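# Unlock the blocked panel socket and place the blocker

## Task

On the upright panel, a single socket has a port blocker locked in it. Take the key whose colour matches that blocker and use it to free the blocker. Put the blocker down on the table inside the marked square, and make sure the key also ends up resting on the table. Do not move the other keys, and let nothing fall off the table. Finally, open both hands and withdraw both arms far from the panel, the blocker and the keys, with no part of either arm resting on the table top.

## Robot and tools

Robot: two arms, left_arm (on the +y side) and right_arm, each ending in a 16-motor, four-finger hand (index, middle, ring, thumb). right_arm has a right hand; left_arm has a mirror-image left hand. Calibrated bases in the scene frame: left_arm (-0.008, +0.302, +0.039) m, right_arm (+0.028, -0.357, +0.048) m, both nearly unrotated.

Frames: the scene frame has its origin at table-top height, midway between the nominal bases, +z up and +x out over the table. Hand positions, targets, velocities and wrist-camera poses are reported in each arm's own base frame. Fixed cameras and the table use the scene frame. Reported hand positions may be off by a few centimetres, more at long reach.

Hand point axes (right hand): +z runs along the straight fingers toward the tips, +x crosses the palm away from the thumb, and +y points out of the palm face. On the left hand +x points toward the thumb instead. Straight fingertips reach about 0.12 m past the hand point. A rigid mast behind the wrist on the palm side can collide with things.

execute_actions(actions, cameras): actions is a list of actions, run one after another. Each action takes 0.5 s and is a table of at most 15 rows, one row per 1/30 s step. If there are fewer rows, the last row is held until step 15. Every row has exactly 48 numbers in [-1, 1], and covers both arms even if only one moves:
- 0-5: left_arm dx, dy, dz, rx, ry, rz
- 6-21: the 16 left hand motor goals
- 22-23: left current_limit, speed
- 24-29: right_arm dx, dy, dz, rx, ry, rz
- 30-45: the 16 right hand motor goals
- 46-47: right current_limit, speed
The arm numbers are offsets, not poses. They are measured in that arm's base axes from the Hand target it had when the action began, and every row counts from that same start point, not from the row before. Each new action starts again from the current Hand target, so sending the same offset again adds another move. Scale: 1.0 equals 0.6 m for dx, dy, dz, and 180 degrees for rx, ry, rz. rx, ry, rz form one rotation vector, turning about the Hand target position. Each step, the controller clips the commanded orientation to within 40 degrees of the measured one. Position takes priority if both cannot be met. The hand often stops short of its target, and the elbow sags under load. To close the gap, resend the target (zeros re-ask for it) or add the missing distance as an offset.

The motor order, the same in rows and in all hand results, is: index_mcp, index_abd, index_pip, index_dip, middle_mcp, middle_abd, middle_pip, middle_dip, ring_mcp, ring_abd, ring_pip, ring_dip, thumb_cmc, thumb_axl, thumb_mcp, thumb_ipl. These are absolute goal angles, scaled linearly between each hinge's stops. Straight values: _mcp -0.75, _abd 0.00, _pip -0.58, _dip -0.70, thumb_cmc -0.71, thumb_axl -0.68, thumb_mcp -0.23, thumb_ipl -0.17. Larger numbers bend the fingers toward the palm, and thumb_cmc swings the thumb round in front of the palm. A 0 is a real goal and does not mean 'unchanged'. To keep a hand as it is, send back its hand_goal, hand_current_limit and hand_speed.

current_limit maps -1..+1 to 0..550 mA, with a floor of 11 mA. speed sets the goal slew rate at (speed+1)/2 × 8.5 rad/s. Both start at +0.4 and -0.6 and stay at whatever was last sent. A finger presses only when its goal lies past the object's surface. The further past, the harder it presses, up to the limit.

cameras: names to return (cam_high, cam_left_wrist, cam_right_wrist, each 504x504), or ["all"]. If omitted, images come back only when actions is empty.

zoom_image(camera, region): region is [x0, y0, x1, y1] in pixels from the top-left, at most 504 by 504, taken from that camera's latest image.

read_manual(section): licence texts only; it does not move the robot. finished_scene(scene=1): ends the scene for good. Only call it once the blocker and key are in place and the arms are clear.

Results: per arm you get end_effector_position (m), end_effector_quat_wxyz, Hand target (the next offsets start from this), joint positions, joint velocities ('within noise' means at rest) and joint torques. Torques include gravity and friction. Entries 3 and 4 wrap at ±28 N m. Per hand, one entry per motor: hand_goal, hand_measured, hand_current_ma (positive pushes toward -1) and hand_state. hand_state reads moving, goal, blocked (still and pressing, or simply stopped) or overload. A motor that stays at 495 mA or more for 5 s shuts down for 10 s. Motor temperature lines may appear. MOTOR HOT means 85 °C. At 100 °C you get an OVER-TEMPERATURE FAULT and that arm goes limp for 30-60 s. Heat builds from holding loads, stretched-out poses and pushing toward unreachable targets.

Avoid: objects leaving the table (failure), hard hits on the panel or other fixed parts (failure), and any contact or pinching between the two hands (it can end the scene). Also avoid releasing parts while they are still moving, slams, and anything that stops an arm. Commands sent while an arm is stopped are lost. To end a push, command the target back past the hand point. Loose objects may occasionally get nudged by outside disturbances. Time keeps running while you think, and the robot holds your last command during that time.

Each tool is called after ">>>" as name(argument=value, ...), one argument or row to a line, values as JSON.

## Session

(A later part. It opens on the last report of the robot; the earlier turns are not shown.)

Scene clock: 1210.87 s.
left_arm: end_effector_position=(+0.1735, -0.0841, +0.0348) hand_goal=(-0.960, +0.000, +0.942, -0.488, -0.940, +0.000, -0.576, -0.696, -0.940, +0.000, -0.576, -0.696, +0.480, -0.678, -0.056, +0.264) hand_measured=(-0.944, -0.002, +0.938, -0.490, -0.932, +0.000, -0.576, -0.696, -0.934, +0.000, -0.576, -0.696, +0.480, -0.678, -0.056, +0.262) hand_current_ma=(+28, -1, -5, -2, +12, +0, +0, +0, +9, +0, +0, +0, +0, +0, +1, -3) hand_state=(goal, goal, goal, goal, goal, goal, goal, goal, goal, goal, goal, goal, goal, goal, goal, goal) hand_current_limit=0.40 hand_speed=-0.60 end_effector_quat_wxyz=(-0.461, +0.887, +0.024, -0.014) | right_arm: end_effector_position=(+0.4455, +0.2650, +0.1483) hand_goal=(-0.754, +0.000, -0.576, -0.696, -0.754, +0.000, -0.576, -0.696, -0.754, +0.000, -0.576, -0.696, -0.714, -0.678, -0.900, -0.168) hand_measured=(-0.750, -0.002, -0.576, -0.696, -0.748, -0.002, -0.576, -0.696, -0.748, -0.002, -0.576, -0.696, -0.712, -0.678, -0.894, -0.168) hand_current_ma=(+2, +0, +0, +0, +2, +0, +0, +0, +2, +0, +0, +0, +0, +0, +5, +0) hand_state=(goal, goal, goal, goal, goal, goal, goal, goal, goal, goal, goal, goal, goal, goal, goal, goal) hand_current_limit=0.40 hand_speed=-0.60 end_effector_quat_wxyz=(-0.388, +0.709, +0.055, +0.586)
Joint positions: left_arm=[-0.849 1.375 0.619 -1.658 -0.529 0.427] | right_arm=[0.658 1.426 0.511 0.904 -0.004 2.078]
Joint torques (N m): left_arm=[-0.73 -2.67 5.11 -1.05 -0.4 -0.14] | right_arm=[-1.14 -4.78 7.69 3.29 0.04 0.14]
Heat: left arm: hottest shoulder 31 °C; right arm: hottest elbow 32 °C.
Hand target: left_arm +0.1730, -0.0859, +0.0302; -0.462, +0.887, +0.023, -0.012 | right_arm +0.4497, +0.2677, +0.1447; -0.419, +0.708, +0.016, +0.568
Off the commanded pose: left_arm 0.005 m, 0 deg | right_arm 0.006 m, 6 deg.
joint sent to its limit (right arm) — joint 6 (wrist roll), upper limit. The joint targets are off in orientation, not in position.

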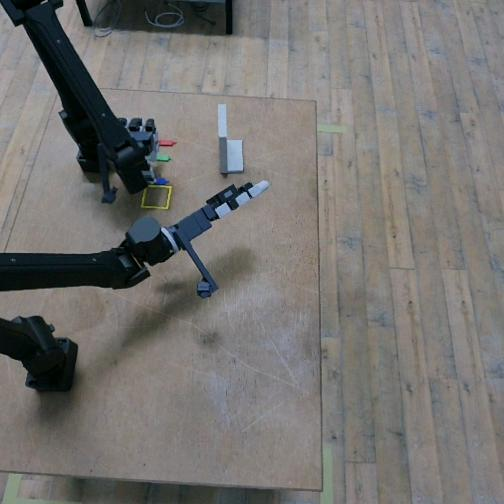

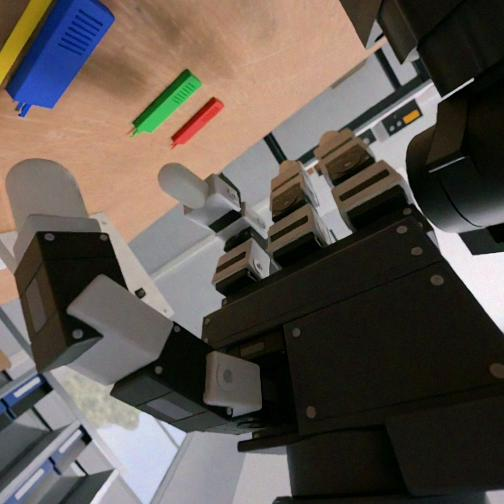

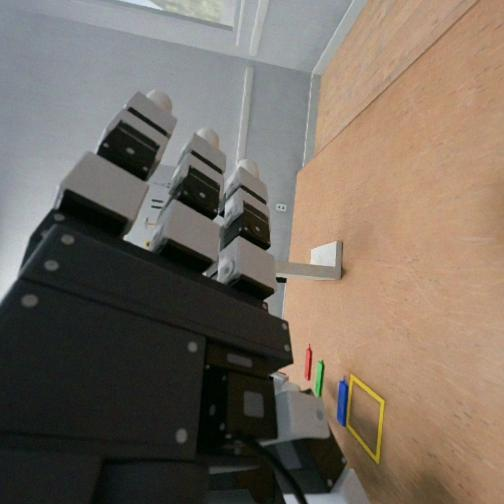

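>>> execute_actions(
  actions=[
    [[0,-0.0033,-0.05,0,0,0,-0.959,0,0.942,-0.487,-0.94,0,-0.576,-0.696,-0.94,0,-0.576,-0.696,0.481,-0.677,-0.056,0.265,0.4,-0.6,0,0,0,0,0,0,-0.754,0,-0.576,-0.696,-0.754,0,-0.576,-0.696,-0.754,0,-0.576,-0.696,-0.714,-0.678,-0.9,-0.168,0.4,-0.6]],
    [[0,0,-0.025,0,0,0,-0.959,0,0.942,-0.487,-0.94,0,-0.576,-0.696,-0.94,0,-0.576,-0.696,0.481,-0.677,-0.056,0.265,0.4,-0.6,0,0,0,0,0,0,-0.754,0,-0.576,-0.696,-0.754,0,-0.576,-0.696,-0.754,0,-0.576,-0.696,-0.714,-0.678,-0.9,-0.168,0.4,-0.6]],
  ],
  cameras=["all"],
)

>>> zoom_image(
  camera="cam_right_wrist",
  region=[250, 320, 390, 460],
)

>>> zoom_image(
  camera="cam_high",
  region=[100, 120, 220, 240],
)

Scene clock: 1233.57 s.
left_arm: end_effector_position=(+0.1753, -0.0884, -0.0095) hand_goal=(-0.960, +0.000, +0.942, -0.488, -0.940, +0.000, -0.576, -0.696, -0.940, +0.000, -0.576, -0.696, +0.480, -0.678, -0.056, +0.264) hand_measured=(-0.944, -0.002, +0.938, -0.490, -0.932, +0.000, -0.576, -0.696, -0.932, +0.000, -0.576, -0.696, +0.480, -0.678, -0.056, +0.262) hand_current_ma=(+27, -1, -5, -2, +13, +0, +0, +0, +10, +0, +0, +0, +0, +0, +1, -3) hand_state=(goal, goal, goal, goal, goal, goal, goal, goal, goal, goal, goal, goal, goal, goal, goal, goal) hand_current_limit=0.40 hand_speed=-0.60 end_effector_quat_wxyz=(-0.459, +0.888, +0.025, -0.013) | right_arm: end_effector_position=(+0.4455, +0.2650, +0.1483) hand_goal=(-0.754, +0.000, -0.576, -0.696, -0.754, +0.000, -0.576, -0.696, -0.754, +0.000, -0.576, -0.696, -0.714, -0.678, -0.900, -0.168) hand_measured=(-0.750, -0.002, -0.576, -0.696, -0.748, -0.002, -0.576, -0.696, -0.748, -0.002, -0.576, -0.696, -0.712, -0.678, -0.894, -0.168) hand_current_ma=(+2, +0, +0, +0, +2, +0, +0, +0, +2, +0, +0, +0, +0, +0, +5, +0) hand_state=(goal, goal, goal, goal, goal, goal, goal, goal, goal, goal, goal, goal, goal, goal, goal, goal) hand_current_limit=0.40 hand_speed=-0.60 end_effector_quat_wxyz=(-0.388, +0.709, +0.055, +0.586)
Joint positions: left_arm=[-0.855 1.502 0.584 -1.491 -0.524 0.422] | right_arm=[0.658 1.426 0.511 0.904 -0.004 2.078]
Joint torques (N m): left_arm=[-0.79 -3.14 3.85 -1.01 -0.44 -0.13] | right_arm=[-1.14 -4.84 7.66 3.33 0.05 0.13]
Heat: left arm: hottest shoulder 31 °C; right arm: hottest elbow 32 °C.
Hand target: left_arm +0.1731, -0.0880, -0.0148; -0.461, +0.887, +0.023, -0.012 | right_arm +0.4497, +0.2677, +0.1447; -0.419, +0.708, +0.016, +0.568
Off the commanded pose: left_arm 0.006 m, 0 deg | right_arm 0.006 m, 6 deg.
joint sent to its limit (right arm) — joint 6 (wrist roll), upper limit. The joint targets are off in orientation, not in position.

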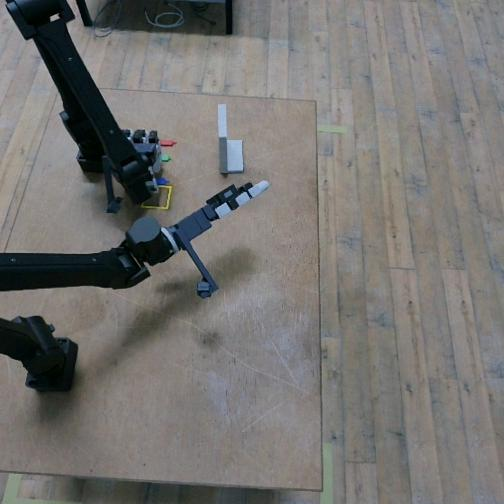

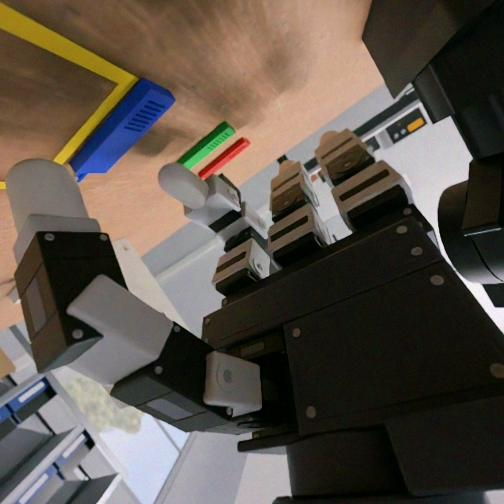

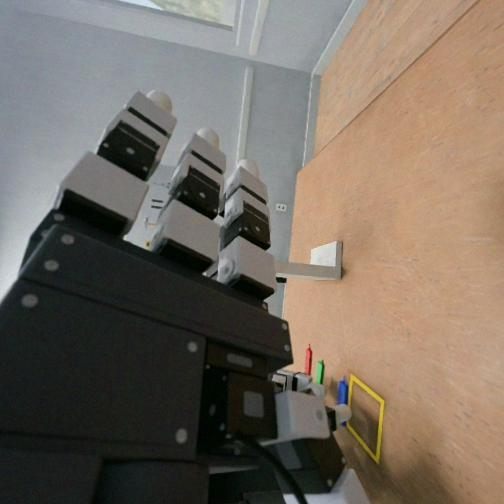

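Scaled by 3.600 from the camera's 504x504 image, which has a finer 720x720 frame.

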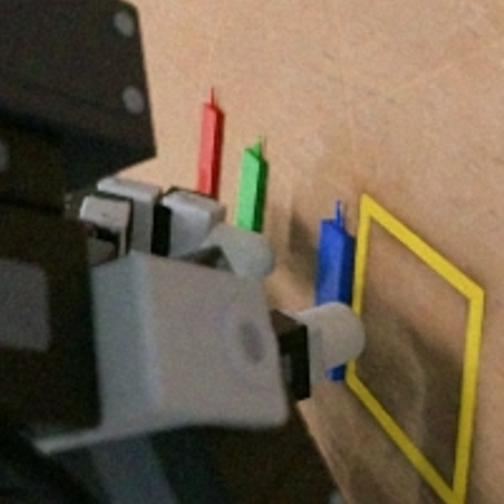

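Scaled by 4.200 from the camera's 504x504 image, which has a finer 720x720 frame.

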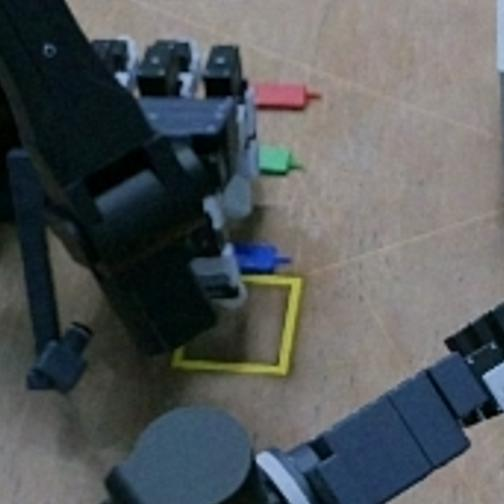

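>>> zoom_image(
  camera="cam_left_wrist",
  region=[0, 50, 220, 270],
)

Scaled by 2.291 from the camera's 504x504 image, which has a finer 720x720 frame.

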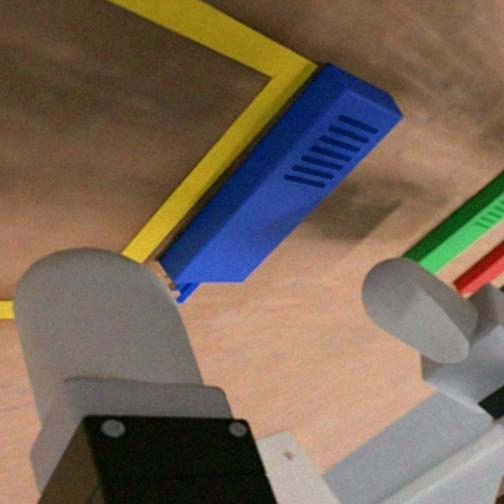

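>>> execute_actions(
  actions=[
    [[-0.005,0.01,-0.02,0,0,0,-0.959,0,0.942,-0.487,-0.94,0,-0.576,-0.696,-0.94,0,-0.576,-0.696,0.481,-0.677,-0.056,0.265,0.4,-0.6,0,0,0,0,0,0,-0.754,0,-0.576,-0.696,-0.754,0,-0.576,-0.696,-0.754,0,-0.576,-0.696,-0.714,-0.678,-0.9,-0.168,0.4,-0.6]],
  ],
  cameras=["all"],
)

>>> zoom_image(
  camera="cam_right_wrist",
  region=[290, 350, 370, 430],
)

>>> zoom_image(
  camera="cam_left_wrist",
  region=[0, 50, 220, 270],
)

Scene clock: 1268.27 s.
left_arm: end_effector_position=(+0.1714, -0.0837, -0.0219) hand_goal=(-0.960, +0.000, +0.942, -0.488, -0.940, +0.000, -0.576, -0.696, -0.940, +0.000, -0.576, -0.696, +0.480, -0.678, -0.056, +0.264) hand_measured=(-0.944, -0.002, +0.938, -0.490, -0.932, +0.000, -0.576, -0.696, -0.932, +0.000, -0.576, -0.696, +0.480, -0.678, -0.056, +0.262) hand_current_ma=(+27, -1, -5, -2, +13, +0, +0, +0, +10, +0, +0, +0, +0, +0, +1, -3) hand_state=(goal, goal, goal, goal, goal, goal, goal, goal, goal, goal, goal, goal, goal, goal, goal, goal) hand_current_limit=0.40 hand_speed=-0.60 end_effector_quat_wxyz=(-0.458, +0.888, +0.025, -0.012) | right_arm: end_effector_position=(+0.4455, +0.2650, +0.1483) hand_goal=(-0.754, +0.000, -0.576, -0.696, -0.754, +0.000, -0.576, -0.696, -0.754, +0.000, -0.576, -0.696, -0.714, -0.678, -0.900, -0.168) hand_measured=(-0.750, -0.002, -0.576, -0.696, -0.748, -0.002, -0.576, -0.696, -0.748, -0.002, -0.576, -0.696, -0.712, -0.678, -0.894, -0.168) hand_current_ma=(+2, +0, +0, +0, +2, +0, +0, +0, +2, +0, +0, +0, +0, +0, +5, +0) hand_state=(goal, goal, goal, goal, goal, goal, goal, goal, goal, goal, goal, goal, goal, goal, goal, goal) hand_current_limit=0.40 hand_speed=-0.60 end_effector_quat_wxyz=(-0.388, +0.709, +0.055, +0.586)
Joint positions: left_arm=[-0.855 1.525 0.558 -1.44 -0.525 0.422] | right_arm=[0.658 1.426 0.511 0.904 -0.004 2.078]
Joint torques (N m): left_arm=[-0.21 -3.08 3.52 -0.85 -0.62 -0.08] | right_arm=[-1.03 -5.01 7.64 3.33 0.05 0.14]
Heat: left arm: hottest shoulder 31 °C; right arm: hottest elbow 32 °C.
Hand target: left_arm +0.1700, -0.0819, -0.0268; -0.461, +0.887, +0.023, -0.012 | right_arm +0.4497, +0.2677, +0.1447; -0.419, +0.708, +0.016, +0.568
Off the commanded pose: left_arm 0.005 m, 0 deg | right_arm 0.006 m, 6 deg.
joint sent to its limit (right arm) — joint 6 (wrist roll), upper limit. The joint targets are off in orientation, not in position.

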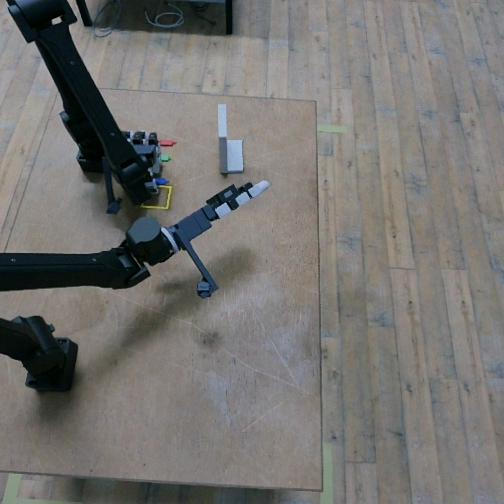

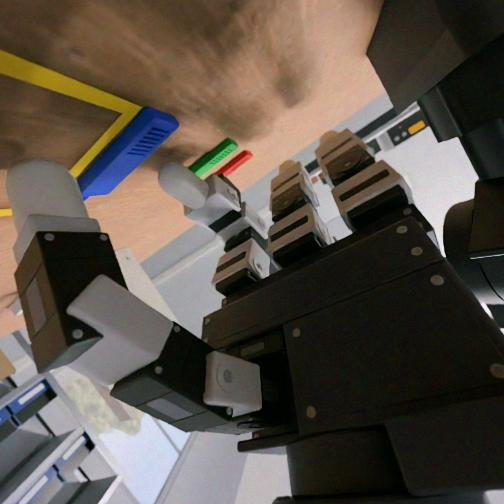

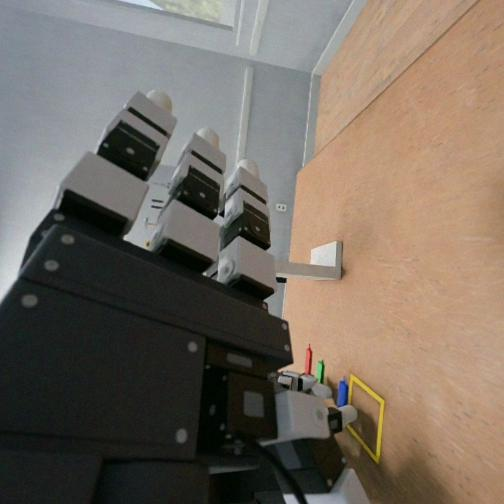

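Scaled by 6.300 from the camera's 504x504 image, which has a finer 720x720 frame.

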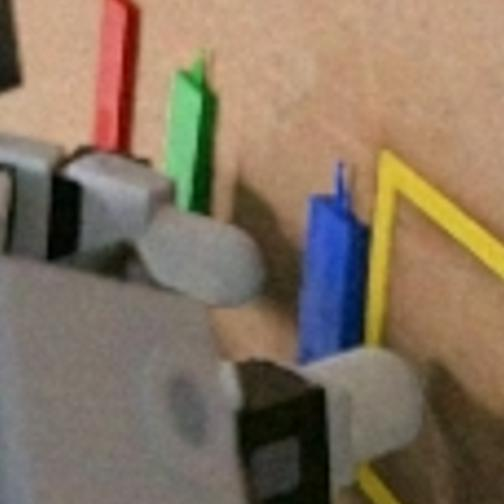

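Scaled by 2.291 from the camera's 504x504 image, which has a finer 720x720 frame.

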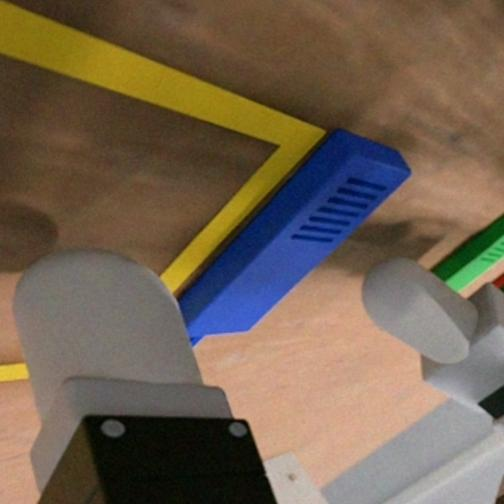

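>>> execute_actions(
  actions=[
    [[0,0,-0.0067,0,0,0,-0.959,0,0.942,-0.487,-0.94,0,-0.576,-0.696,-0.94,0,-0.576,-0.696,0.481,-0.677,-0.056,0.265,0.4,-0.6,0,0,0,0,0,0,-0.754,0,-0.576,-0.696,-0.754,0,-0.576,-0.696,-0.754,0,-0.576,-0.696,-0.714,-0.678,-0.9,-0.168,0.4,-0.6]],
    [[0,0,0,0,0,0,-0.79,0,0.885,-0.487,-0.94,0,-0.576,-0.696,-0.94,0,-0.576,-0.696,0.481,-0.677,0.18,0.075,0.1,-0.8,0,0,0,0,0,0,-0.754,0,-0.576,-0.696,-0.754,0,-0.576,-0.696,-0.754,0,-0.576,-0.696,-0.714,-0.678,-0.9,-0.168,0.4,-0.6]],
  ],
  cameras=["all"],
)

>>> zoom_image(
  camera="cam_right_wrist",
  region=[290, 350, 370, 430],
)

>>> zoom_image(
  camera="cam_left_wrist",
  region=[0, 50, 220, 270],
)

Scene clock: 1297.43 s.
left_arm: end_effector_position=(+0.1751, -0.0862, -0.0240) hand_goal=(-0.790, +0.000, +0.884, -0.488, -0.940, +0.000, -0.576, -0.696, -0.940, +0.000, -0.576, -0.696, +0.480, -0.678, +0.180, +0.074) hand_measured=(-0.786, -0.002, +0.886, -0.488, -0.932, +0.000, -0.576, -0.696, -0.932, +0.000, -0.576, -0.696, +0.498, -0.668, +0.090, +0.072) hand_current_ma=(+3, -1, +1, +0, +13, +0, +0, +0, +10, +0, +0, +0, +35, +17, -302, -3) hand_state=(goal, goal, goal, goal, goal, goal, goal, goal, goal, goal, goal, goal, goal, goal, blocked, goal) hand_current_limit=0.10 hand_speed=-0.80 end_effector_quat_wxyz=(-0.455, +0.890, +0.028, -0.004) | right_arm: end_effector_position=(+0.4455, +0.2650, +0.1483) hand_goal=(-0.754, +0.000, -0.576, -0.696, -0.754, +0.000, -0.576, -0.696, -0.754, +0.000, -0.576, -0.696, -0.714, -0.678, -0.900, -0.168) hand_measured=(-0.750, -0.002, -0.576, -0.696, -0.748, -0.002, -0.576, -0.696, -0.748, -0.002, -0.576, -0.696, -0.712, -0.678, -0.894, -0.168) hand_current_ma=(+2, +0, +0, +0, +2, +0, +0, +0, +2, +0, +0, +0, +0, +0, +5, +0) hand_state=(goal, goal, goal, goal, goal, goal, goal, goal, goal, goal, goal, goal, goal, goal, goal, goal) hand_current_limit=0.40 hand_speed=-0.60 end_effector_quat_wxyz=(-0.388, +0.709, +0.055, +0.586)
Joint positions: left_arm=[-0.856 1.532 0.56 -1.425 -0.53 0.415] | right_arm=[0.658 1.426 0.511 0.904 -0.004 2.078]
Joint torques (N m): left_arm=[-0.15 -2.84 3.22 -1.02 -0.41 -0.01] | right_arm=[-1.03 -4.78 7.65 3.32 0.05 0.13]
Heat: left arm: hottest shoulder 31 °C; right arm: hottest elbow 32 °C.
Hand target: left_arm +0.1701, -0.0820, -0.0308; -0.461, +0.887, +0.023, -0.012 | right_arm +0.4497, +0.2677, +0.1447; -0.419, +0.708, +0.016, +0.568
Off the commanded pose: left_arm 0.010 m, 1 deg | right_arm 0.006 m, 6 deg.
joint sent to its limit (right arm) — joint 6 (wrist roll), upper limit. The joint targets are off in orientation, not in position.

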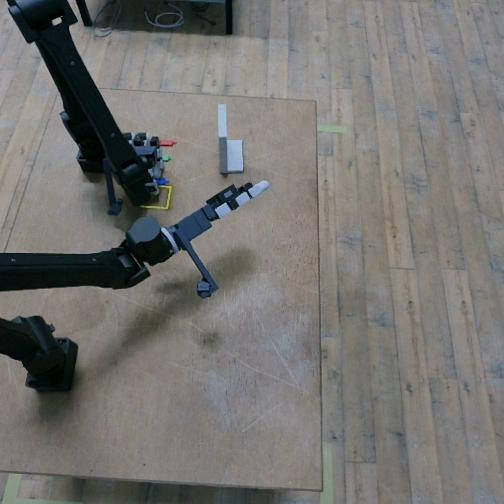

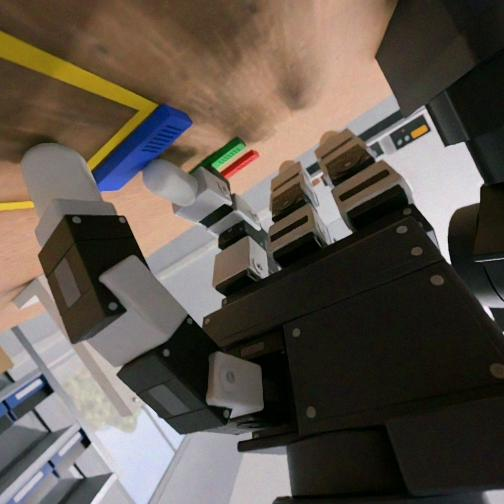

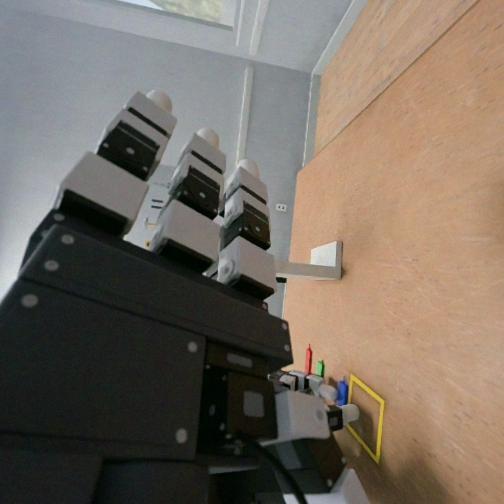

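Scaled by 6.300 from the camera's 504x504 image, which has a finer 720x720 frame.

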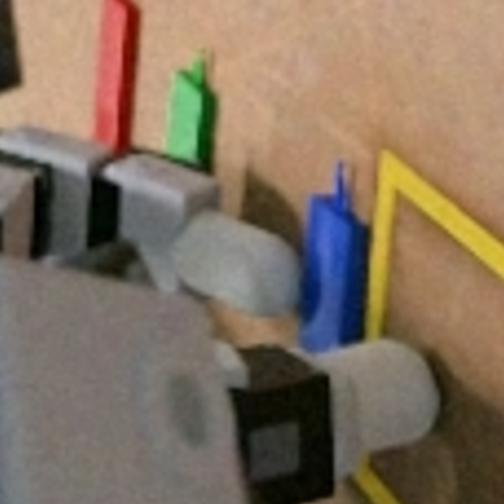

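Scaled by 2.291 from the camera's 504x504 image, which has a finer 720x720 frame.

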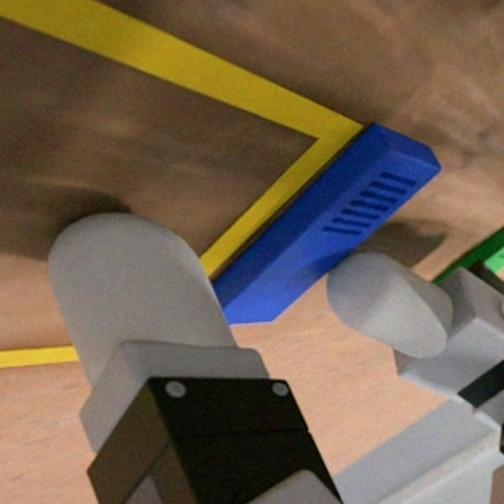

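>>> execute_actions(
  actions=[
    [[0,0,0,0,0,0,-0.79,0,0.885,-0.487,-0.94,0,-0.576,-0.696,-0.94,0,-0.576,-0.696,0.481,-0.677,0.07,0.157,0.1,-0.7,0,0,0,0,0,0,-0.754,0,-0.576,-0.696,-0.754,0,-0.576,-0.696,-0.754,0,-0.576,-0.696,-0.714,-0.678,-0.9,-0.168,0.4,-0.6]],
    [[0,0,0,0,0,0,-0.79,0,0.885,-0.487,-0.94,0,-0.576,-0.696,-0.94,0,-0.576,-0.696,0.481,-0.677,0.146,0.135,0.1,-0.8,0,0,0,0,0,0,-0.754,0,-0.576,-0.696,-0.754,0,-0.576,-0.696,-0.754,0,-0.576,-0.696,-0.714,-0.678,-0.9,-0.168,0.4,-0.6]],
  ],
  cameras=["all"],
)

>>> zoom_image(
  camera="cam_right_wrist",
  region=[290, 350, 370, 430],
)

>>> zoom_image(
  camera="cam_left_wrist",
  region=[0, 50, 220, 270],
)

Scene clock: 1330.10 s.
left_arm: end_effector_position=(+0.1751, -0.0864, -0.0241) hand_goal=(-0.790, +0.000, +0.884, -0.488, -0.940, +0.000, -0.576, -0.696, -0.940, +0.000, -0.576, -0.696, +0.480, -0.678, +0.146, +0.134) hand_measured=(-0.786, -0.002, +0.886, -0.488, -0.932, +0.000, -0.576, -0.696, -0.932, +0.000, -0.576, -0.696, +0.496, -0.670, +0.058, +0.124) hand_current_ma=(+4, -1, +1, +0, +13, +0, +0, +0, +10, +0, +0, +0, +26, +15, -302, -20) hand_state=(goal, goal, goal, goal, goal, goal, goal, goal, goal, goal, goal, goal, goal, goal, blocked, goal) hand_current_limit=0.10 hand_speed=-0.80 end_effector_quat_wxyz=(-0.455, +0.890, +0.028, -0.004) | right_arm: end_effector_position=(+0.4455, +0.2650, +0.1483) hand_goal=(-0.754, +0.000, -0.576, -0.696, -0.754, +0.000, -0.576, -0.696, -0.754, +0.000, -0.576, -0.696, -0.714, -0.678, -0.900, -0.168) hand_measured=(-0.750, -0.002, -0.576, -0.696, -0.748, -0.002, -0.576, -0.696, -0.748, -0.002, -0.576, -0.696, -0.712, -0.678, -0.894, -0.168) hand_current_ma=(+2, +0, +0, +0, +2, +0, +0, +0, +2, +0, +0, +0, +0, +0, +5, +0) hand_state=(goal, goal, goal, goal, goal, goal, goal, goal, goal, goal, goal, goal, goal, goal, goal, goal) hand_current_limit=0.40 hand_speed=-0.60 end_effector_quat_wxyz=(-0.388, +0.709, +0.055, +0.586)
Joint positions: left_arm=[-0.856 1.532 0.56 -1.424 -0.53 0.415] | right_arm=[0.658 1.426 0.511 0.904 -0.004 2.078]
Joint torques (N m): left_arm=[-0.09 -2.84 3.22 -1.07 -0.44 -0.02] | right_arm=[-1.03 -4.84 7.69 3.3 0.04 0.13]
Heat: left arm: hottest shoulder 31 °C; right arm: hottest elbow 32 °C.
Hand target: left_arm +0.1701, -0.0820, -0.0308; -0.461, +0.887, +0.023, -0.012 | right_arm +0.4497, +0.2677, +0.1447; -0.419, +0.708, +0.016, +0.568
Off the commanded pose: left_arm 0.009 m, 1 deg | right_arm 0.006 m, 6 deg.
joint sent to its limit (right arm) — joint 6 (wrist roll), upper limit. The joint targets are off in orientation, not in position.

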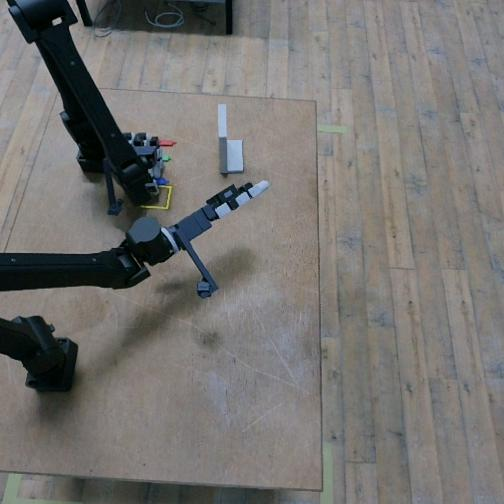

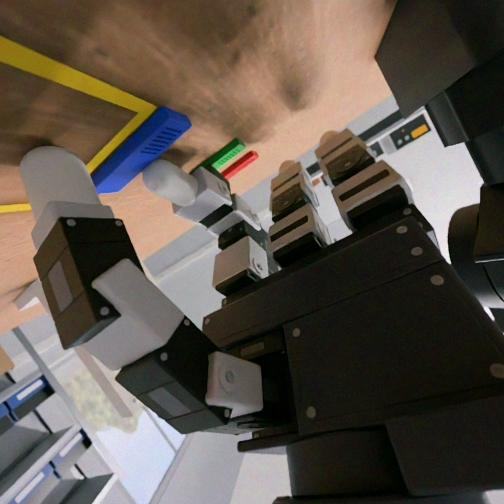

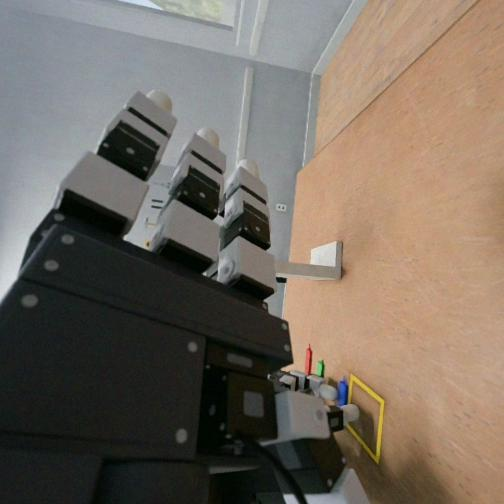

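Scaled by 6.300 from the camera's 504x504 image, which has a finer 720x720 frame.

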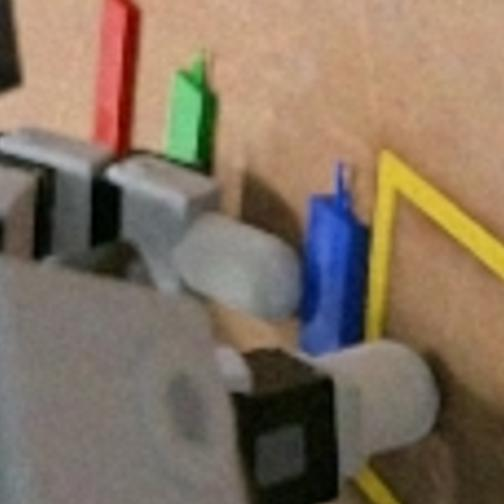

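Scaled by 2.291 from the camera's 504x504 image, which has a finer 720x720 frame.

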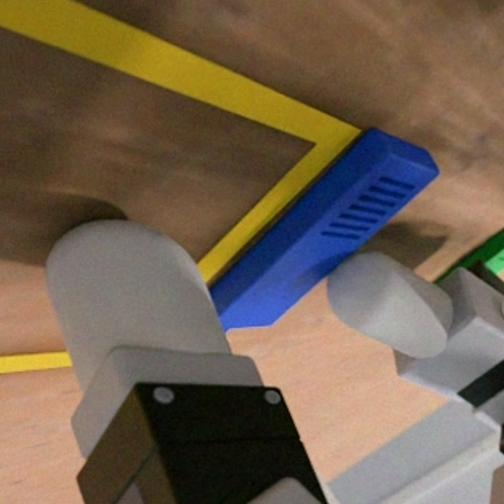

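>>> execute_actions(
  actions=[
    [[0,0,0.012,0,0,0,-0.79,0,0.885,-0.487,-0.94,0,-0.576,-0.696,-0.94,0,-0.576,-0.696,0.481,-0.677,0.07,0.157,0.1,-0.7,0,0,0,0,0,0,-0.754,0,-0.576,-0.696,-0.754,0,-0.576,-0.696,-0.754,0,-0.576,-0.696,-0.714,-0.678,-0.9,-0.168,0.4,-0.6]],
    [[0,0,0.003,0,0,0,-0.79,0,0.885,-0.487,-0.94,0,-0.576,-0.696,-0.94,0,-0.576,-0.696,0.481,-0.677,0.146,0.135,0.1,-0.8,0,0,0,0,0,0,-0.754,0,-0.576,-0.696,-0.754,0,-0.576,-0.696,-0.754,0,-0.576,-0.696,-0.714,-0.678,-0.9,-0.168,0.4,-0.6]],
  ],
  cameras=[],
)

Scene clock: 1340.63 s.
left_arm: end_effector_position=(+0.1745, -0.0859, -0.0239) hand_goal=(-0.790, +0.000, +0.884, -0.488, -0.940, +0.000, -0.576, -0.696, -0.940, +0.000, -0.576, -0.696, +0.480, -0.678, +0.146, +0.134) hand_measured=(-0.786, -0.002, +0.884, -0.488, -0.932, +0.000, -0.576, -0.696, -0.932, +0.000, -0.576, -0.696, +0.484, -0.676, +0.144, +0.130) hand_current_ma=(+4, -1, +1, +0, +13, +0, +0, +0, +10, +0, +0, +0, +5, +3, -4, -4) hand_state=(goal, goal, goal, goal, goal, goal, goal, goal, goal, goal, goal, goal, goal, goal, goal, goal) hand_current_limit=0.10 hand_speed=-0.80 end_effector_quat_wxyz=(-0.455, +0.890, +0.028, -0.005) | right_arm: end_effector_position=(+0.4455, +0.2650, +0.1483) hand_goal=(-0.754, +0.000, -0.576, -0.696, -0.754, +0.000, -0.576, -0.696, -0.754, +0.000, -0.576, -0.696, -0.714, -0.678, -0.900, -0.168) hand_measured=(-0.750, -0.002, -0.576, -0.696, -0.748, -0.002, -0.576, -0.696, -0.748, -0.002, -0.576, -0.696, -0.712, -0.678, -0.894, -0.168) hand_current_ma=(+2, +0, +0, +0, +2, +0, +0, +0, +2, +0, +0, +0, +0, +0, +5, +0) hand_state=(goal, goal, goal, goal, goal, goal, goal, goal, goal, goal, goal, goal, goal, goal, goal, goal) hand_current_limit=0.40 hand_speed=-0.60 end_effector_quat_wxyz=(-0.388, +0.709, +0.055, +0.586)
Joint positions: left_arm=[-0.856 1.531 0.559 -1.425 -0.529 0.415] | right_arm=[0.658 1.426 0.511 0.904 -0.004 2.078]
Joint torques (N m): left_arm=[-0.09 -4.48 3.67 -2.37 -0.47 -0.02] | right_arm=[-0.91 -4.72 7.65 3.34 0.05 0.15]
Heat: left arm: hottest shoulder 31 °C; right arm: hottest elbow 32 °C.
Hand target: left_arm +0.1700, -0.0819, -0.0219; -0.461, +0.887, +0.023, -0.012 | right_arm +0.4497, +0.2677, +0.1447; -0.419, +0.708, +0.016, +0.568
Off the commanded pose: left_arm 0.006 m, 1 deg | right_arm 0.006 m, 6 deg.
joint sent to its limit (right arm) — joint 6 (wrist roll), upper limit. The joint targets are off in orientation, not in position.
No camera images: "cameras" was empty.

>>> execute_actions(
  actions=[
    [[0,0,-0.015,0,0,0,-0.79,0,0.885,-0.487,-0.94,0,-0.576,-0.696,-0.94,0,-0.576,-0.696,0.481,-0.677,0.18,0.1135,0.1,-0.8,0,0,0,0,0,0,-0.754,0,-0.576,-0.696,-0.754,0,-0.576,-0.696,-0.754,0,-0.576,-0.696,-0.714,-0.678,-0.9,-0.168,0.4,-0.6]],
    [[0,0,0,0,0,0,-0.77,0,0.885,-0.487,-0.94,0,-0.576,-0.696,-0.94,0,-0.576,-0.696,0.481,-0.677,0.23,0.0486,0.1,-0.8,0,0,0,0,0,0,-0.754,0,-0.576,-0.696,-0.754,0,-0.576,-0.696,-0.754,0,-0.576,-0.696,-0.714,-0.678,-0.9,-0.168,0.4,-0.6]],
  ],
  cameras=["all"],
)

>>> zoom_image(
  camera="cam_right_wrist",
  region=[290, 350, 370, 430],
)

>>> zoom_image(
  camera="cam_left_wrist",
  region=[0, 50, 220, 270],
)

Scene clock: 1364.30 s.
left_arm: end_effector_position=(+0.1738, -0.0850, -0.0251) hand_goal=(-0.770, +0.000, +0.884, -0.488, -0.940, +0.000, -0.576, -0.696, -0.940, +0.000, -0.576, -0.696, +0.480, -0.678, +0.230, +0.048) hand_measured=(-0.766, -0.002, +0.884, -0.488, -0.932, +0.000, -0.576, -0.696, -0.932, +0.000, -0.576, -0.696, +0.484, -0.676, +0.226, +0.050) hand_current_ma=(+3, -1, +1, +0, +13, +0, +0, +0, +10, +0, +0, +0, +5, +3, -5, +2) hand_state=(goal, goal, goal, goal, goal, goal, goal, goal, goal, goal, goal, goal, goal, goal, goal, goal) hand_current_limit=0.10 hand_speed=-0.80 end_effector_quat_wxyz=(-0.458, +0.889, +0.027, -0.007) | right_arm: end_effector_position=(+0.4455, +0.2650, +0.1483) hand_goal=(-0.754, +0.000, -0.576, -0.696, -0.754, +0.000, -0.576, -0.696, -0.754, +0.000, -0.576, -0.696, -0.714, -0.678, -0.900, -0.168) hand_measured=(-0.750, -0.002, -0.576, -0.696, -0.748, -0.002, -0.576, -0.696, -0.748, -0.002, -0.576, -0.696, -0.712, -0.678, -0.894, -0.168) hand_current_ma=(+2, +0, +0, +0, +2, +0, +0, +0, +2, +0, +0, +0, +0, +0, +5, +0) hand_state=(goal, goal, goal, goal, goal, goal, goal, goal, goal, goal, goal, goal, goal, goal, goal, goal) hand_current_limit=0.40 hand_speed=-0.60 end_effector_quat_wxyz=(-0.388, +0.709, +0.055, +0.586)
Joint positions: left_arm=[-0.856 1.538 0.559 -1.425 -0.529 0.415] | right_arm=[0.658 1.426 0.511 0.904 -0.004 2.078]
Joint torques (N m): left_arm=[-0.03 -3.14 3.19 -1.01 -0.45 -0.02] | right_arm=[-1.14 -4.95 7.64 3.33 0.05 0.14]
Heat: left arm: hottest shoulder 31 °C; right arm: hottest elbow 32 °C.
Hand target: left_arm +0.1701, -0.0819, -0.0308; -0.461, +0.887, +0.023, -0.012 | right_arm +0.4497, +0.2677, +0.1447; -0.419, +0.708, +0.016, +0.568
Off the commanded pose: left_arm 0.008 m, 1 deg | right_arm 0.006 m, 6 deg.
joint sent to its limit (right arm) — joint 6 (wrist roll), upper limit. The joint targets are off in orientation, not in position.

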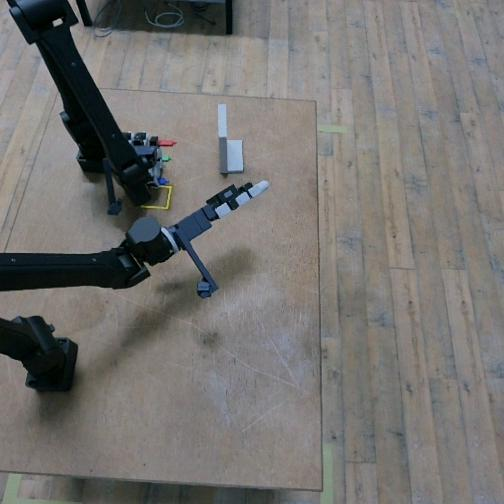

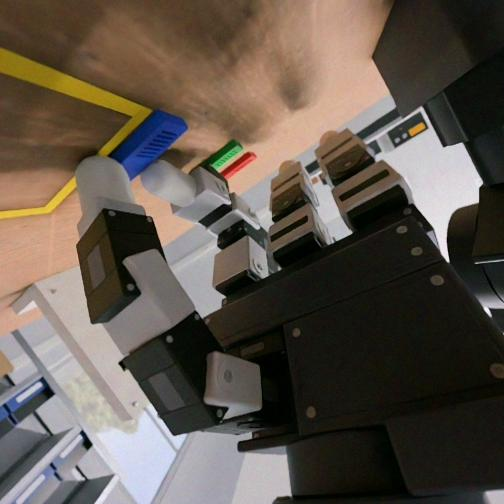

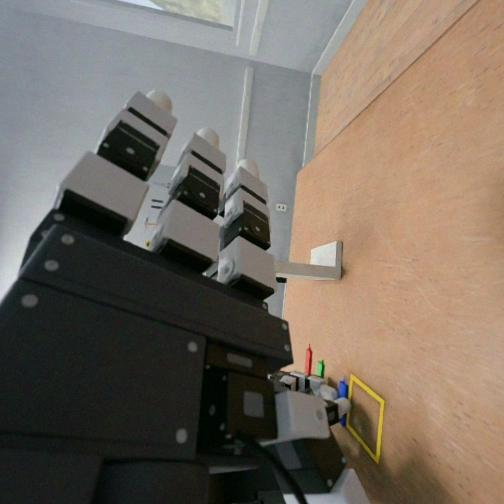

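Scaled by 6.300 from the camera's 504x504 image, which has a finer 720x720 frame.

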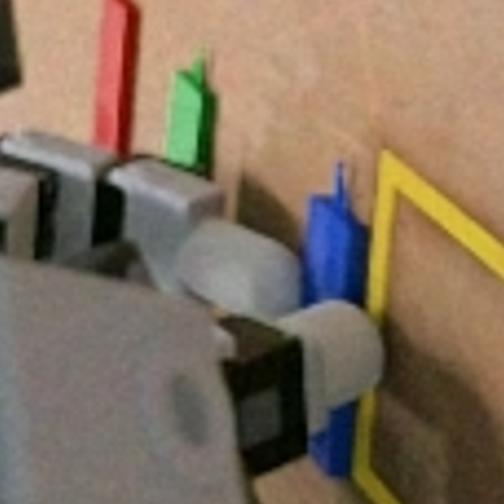

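Scaled by 2.291 from the camera's 504x504 image, which has a finer 720x720 frame.

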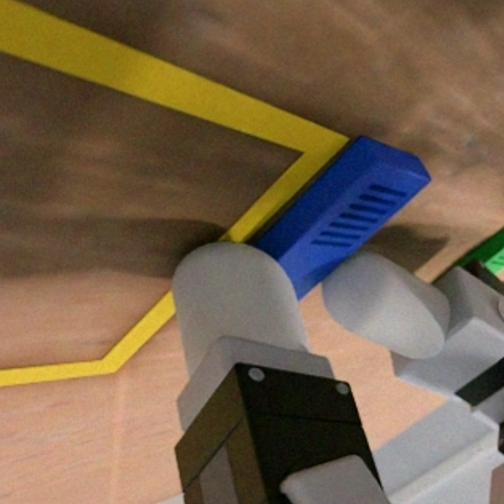

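>>> execute_actions(
  actions=[
    [[0,0,-0.006,0,0,0,-0.77,0,0.885,-0.487,-0.94,0,-0.576,-0.696,-0.94,0,-0.576,-0.696,0.481,-0.677,0.23,0.0486,0.1,-0.8,0,0,0,0,0,0,-0.754,0,-0.576,-0.696,-0.754,0,-0.576,-0.696,-0.754,0,-0.576,-0.696,-0.714,-0.678,-0.9,-0.168,0.4,-0.6]],
    [[0,0,0,0,0,0,-0.74,0,0.885,-0.487,-0.94,0,-0.576,-0.696,-0.94,0,-0.576,-0.696,0.481,-0.677,0.28,0.0486,0.1,-0.8,0,0,0,0,0,0,-0.754,0,-0.576,-0.696,-0.754,0,-0.576,-0.696,-0.754,0,-0.576,-0.696,-0.714,-0.678,-0.9,-0.168,0.4,-0.6]],
  ],
  cameras=["all"],
)

>>> zoom_image(
  camera="cam_right_wrist",
  region=[290, 350, 370, 430],
)

>>> zoom_image(
  camera="cam_left_wrist",
  region=[0, 50, 220, 270],
)

Scene clock: 1387.67 s.
left_arm: end_effector_position=(+0.1740, -0.0852, -0.0260) hand_goal=(-0.740, +0.000, +0.884, -0.488, -0.940, +0.000, -0.576, -0.696, -0.940, +0.000, -0.576, -0.696, +0.480, -0.678, +0.280, +0.048) hand_measured=(-0.766, -0.002, +0.886, -0.486, -0.932, +0.000, -0.576, -0.696, -0.932, +0.000, -0.576, -0.696, +0.486, -0.676, +0.238, +0.044) hand_current_ma=(-56, -1, +1, +1, +13, +0, +0, +0, +10, +0, +0, +0, +6, +3, -143, -4) hand_state=(blocked, goal, goal, goal, goal, goal, goal, goal, goal, goal, goal, goal, goal, goal, blocked, goal) hand_current_limit=0.10 hand_speed=-0.80 end_effector_quat_wxyz=(-0.458, +0.889, +0.027, -0.007) | right_arm: end_effector_position=(+0.4455, +0.2650, +0.1483) hand_goal=(-0.754, +0.000, -0.576, -0.696, -0.754, +0.000, -0.576, -0.696, -0.754, +0.000, -0.576, -0.696, -0.714, -0.678, -0.900, -0.168) hand_measured=(-0.750, -0.002, -0.576, -0.696, -0.748, -0.002, -0.576, -0.696, -0.748, -0.002, -0.576, -0.696, -0.712, -0.678, -0.894, -0.168) hand_current_ma=(+2, +0, +0, +0, +2, +0, +0, +0, +2, +0, +0, +0, +0, +0, +5, +0) hand_state=(goal, goal, goal, goal, goal, goal, goal, goal, goal, goal, goal, goal, goal, goal, goal, goal) hand_current_limit=0.40 hand_speed=-0.60 end_effector_quat_wxyz=(-0.388, +0.709, +0.055, +0.586)
Joint positions: left_arm=[-0.856 1.541 0.559 -1.421 -0.53 0.415] | right_arm=[0.658 1.426 0.511 0.904 -0.004 2.078]
Joint torques (N m): left_arm=[0.03 -2.67 3.02 -0.64 -0.44 -0.02] | right_arm=[-1.14 -4.89 7.65 3.29 0.04 0.14]
Heat: left arm: hottest shoulder 31 °C; right arm: hottest elbow 32 °C.
Hand target: left_arm +0.1700, -0.0819, -0.0345; -0.461, +0.887, +0.023, -0.012 | right_arm +0.4497, +0.2677, +0.1447; -0.419, +0.708, +0.016, +0.568
Off the commanded pose: left_arm 0.010 m, 1 deg | right_arm 0.006 m, 6 deg.
joint sent to its limit (right arm) — joint 6 (wrist roll), upper limit. The joint targets are off in orientation, not in position.

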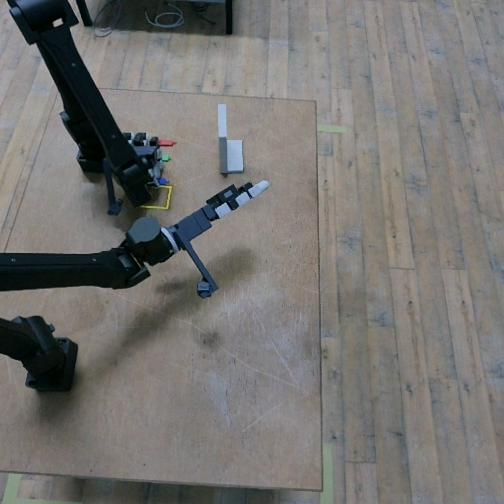

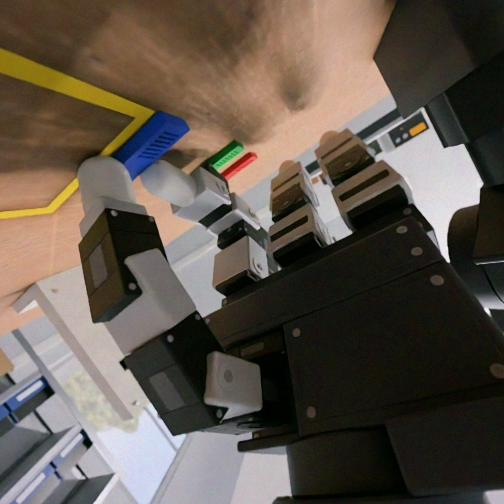

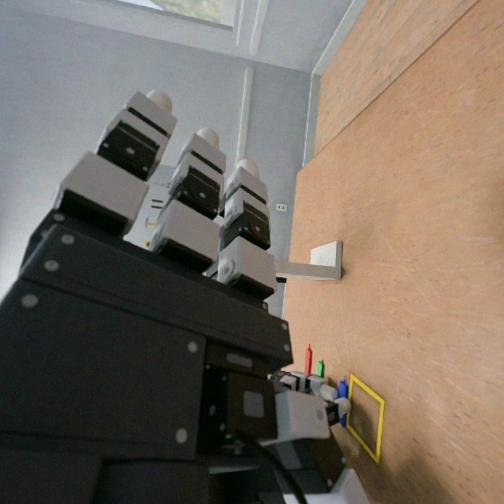

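Scaled by 6.300 from the camera's 504x504 image, which has a finer 720x720 frame.

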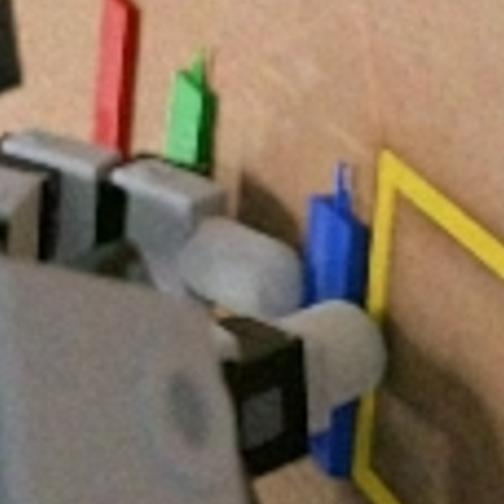

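Scaled by 2.291 from the camera's 504x504 image, which has a finer 720x720 frame.

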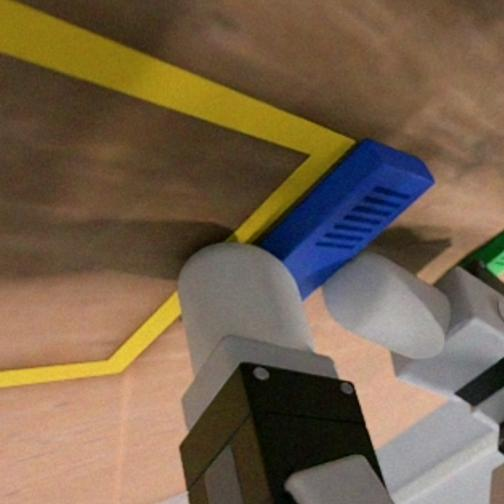

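>>> execute_actions(
  actions=[
    [[0,0,0,0,0,0,-0.70,0,0.885,-0.487,-0.94,0,-0.576,-0.696,-0.94,0,-0.576,-0.696,0.481,-0.677,0.33,0.0486,0.25,-0.85,0,0,0,0,0,0,-0.754,0,-0.576,-0.696,-0.754,0,-0.576,-0.696,-0.754,0,-0.576,-0.696,-0.714,-0.678,-0.9,-0.168,0.4,-0.6]],
    [[0,0,0,0,0,0,-0.65,0,0.885,-0.487,-0.94,0,-0.576,-0.696,-0.94,0,-0.576,-0.696,0.481,-0.677,0.37,0.0486,0.35,-0.85,0,0,0,0,0,0,-0.754,0,-0.576,-0.696,-0.754,0,-0.576,-0.696,-0.754,0,-0.576,-0.696,-0.714,-0.678,-0.9,-0.168,0.4,-0.6]],
  ],
  cameras=["all"],
)

Scene clock: 1440.80 s.
left_arm: end_effector_position=(+0.1741, -0.0851, -0.0259) hand_goal=(-0.650, +0.000, +0.884, -0.488, -0.940, +0.000, -0.576, -0.696, -0.940, +0.000, -0.576, -0.696, +0.480, -0.678, +0.370, +0.048) hand_measured=(-0.756, -0.002, +0.880, -0.486, -0.932, +0.000, -0.576, -0.696, -0.932, +0.000, -0.576, -0.696, +0.486, -0.676, +0.246, +0.034) hand_current_ma=(-371, -1, -5, +1, +13, +0, +0, +0, +10, +0, +0, +0, +7, +4, -371, -32) hand_state=(blocked, goal, goal, goal, goal, goal, goal, goal, goal, goal, goal, goal, goal, goal, blocked, goal) hand_current_limit=0.35 hand_speed=-0.85 end_effector_quat_wxyz=(-0.458, +0.888, +0.027, -0.007) | right_arm: end_effector_position=(+0.4455, +0.2650, +0.1483) hand_goal=(-0.754, +0.000, -0.576, -0.696, -0.754, +0.000, -0.576, -0.696, -0.754, +0.000, -0.576, -0.696, -0.714, -0.678, -0.900, -0.168) hand_measured=(-0.750, -0.002, -0.576, -0.696, -0.748, -0.002, -0.576, -0.696, -0.748, -0.002, -0.576, -0.696, -0.712, -0.678, -0.894, -0.168) hand_current_ma=(+2, +0, +0, +0, +2, +0, +0, +0, +2, +0, +0, +0, +0, +0, +5, +0) hand_state=(goal, goal, goal, goal, goal, goal, goal, goal, goal, goal, goal, goal, goal, goal, goal, goal) hand_current_limit=0.40 hand_speed=-0.60 end_effector_quat_wxyz=(-0.388, +0.709, +0.055, +0.586)
Joint positions: left_arm=[-0.856 1.541 0.559 -1.421 -0.53 0.415] | right_arm=[0.658 1.426 0.511 0.904 -0.004 2.078]
Joint torques (N m): left_arm=[-0.03 -2.67 3.03 -0.61 -0.4 -0.02] | right_arm=[-1.2 -4.89 7.65 3.34 0.05 0.14]
Heat: left arm: hottest shoulder 31 °C; right arm: hottest elbow 32 °C.
Hand target: left_arm +0.1700, -0.0819, -0.0345; -0.461, +0.887, +0.023, -0.012 | right_arm +0.4497, +0.2677, +0.1447; -0.419, +0.708, +0.016, +0.568
Off the commanded pose: left_arm 0.010 m, 1 deg | right_arm 0.006 m, 6 deg.
joint sent to its limit (right arm) — joint 6 (wrist roll), upper limit. The joint targets are off in orientation, not in position.

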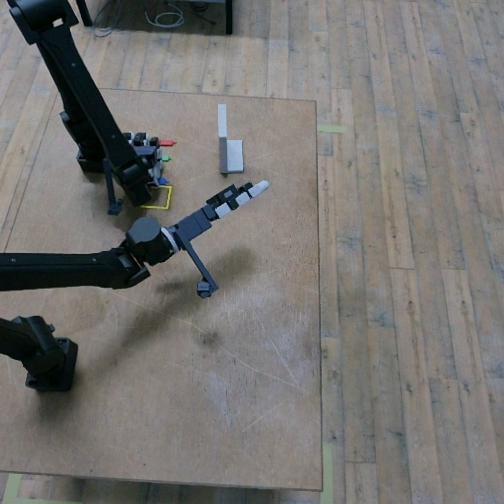

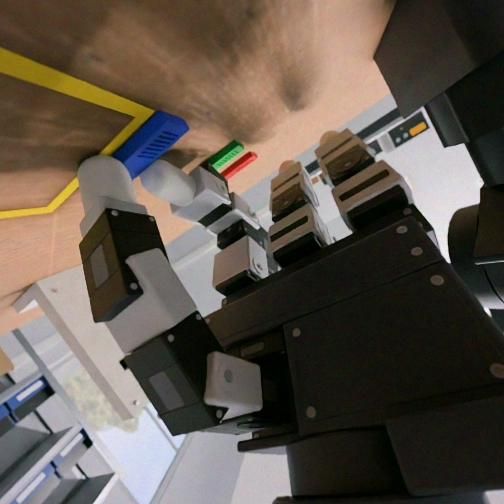

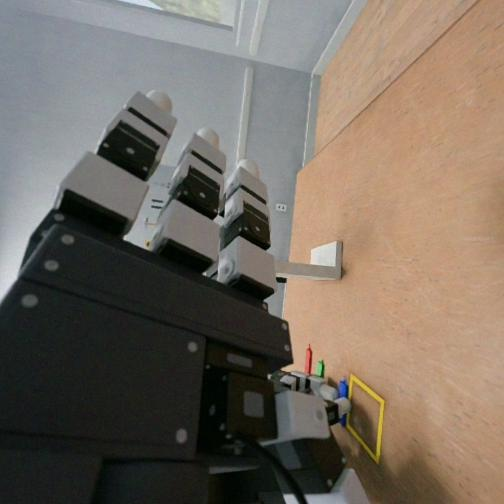

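>>> zoom_image(
  camera="cam_left_wrist",
  region=[60, 80, 280, 300],
)

>>> zoom_image(
  camera="cam_right_wrist",
  region=[270, 330, 400, 470],
)

Scaled by 2.291 from the camera's 504x504 image, which has a finer 720x720 frame.

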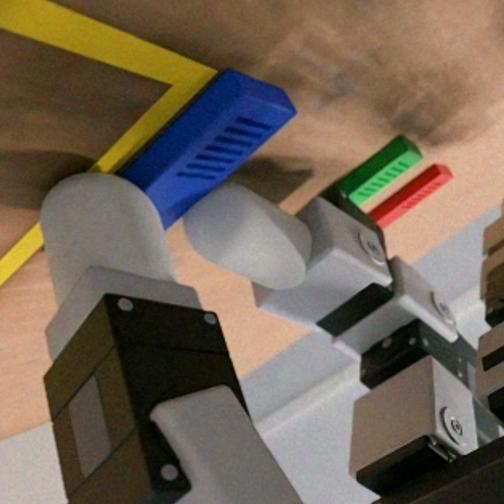

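Scaled by 3.600 from the camera's 504x504 image, which has a finer 720x720 frame.

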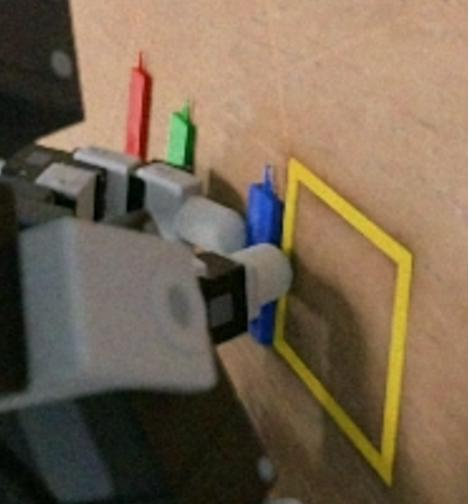

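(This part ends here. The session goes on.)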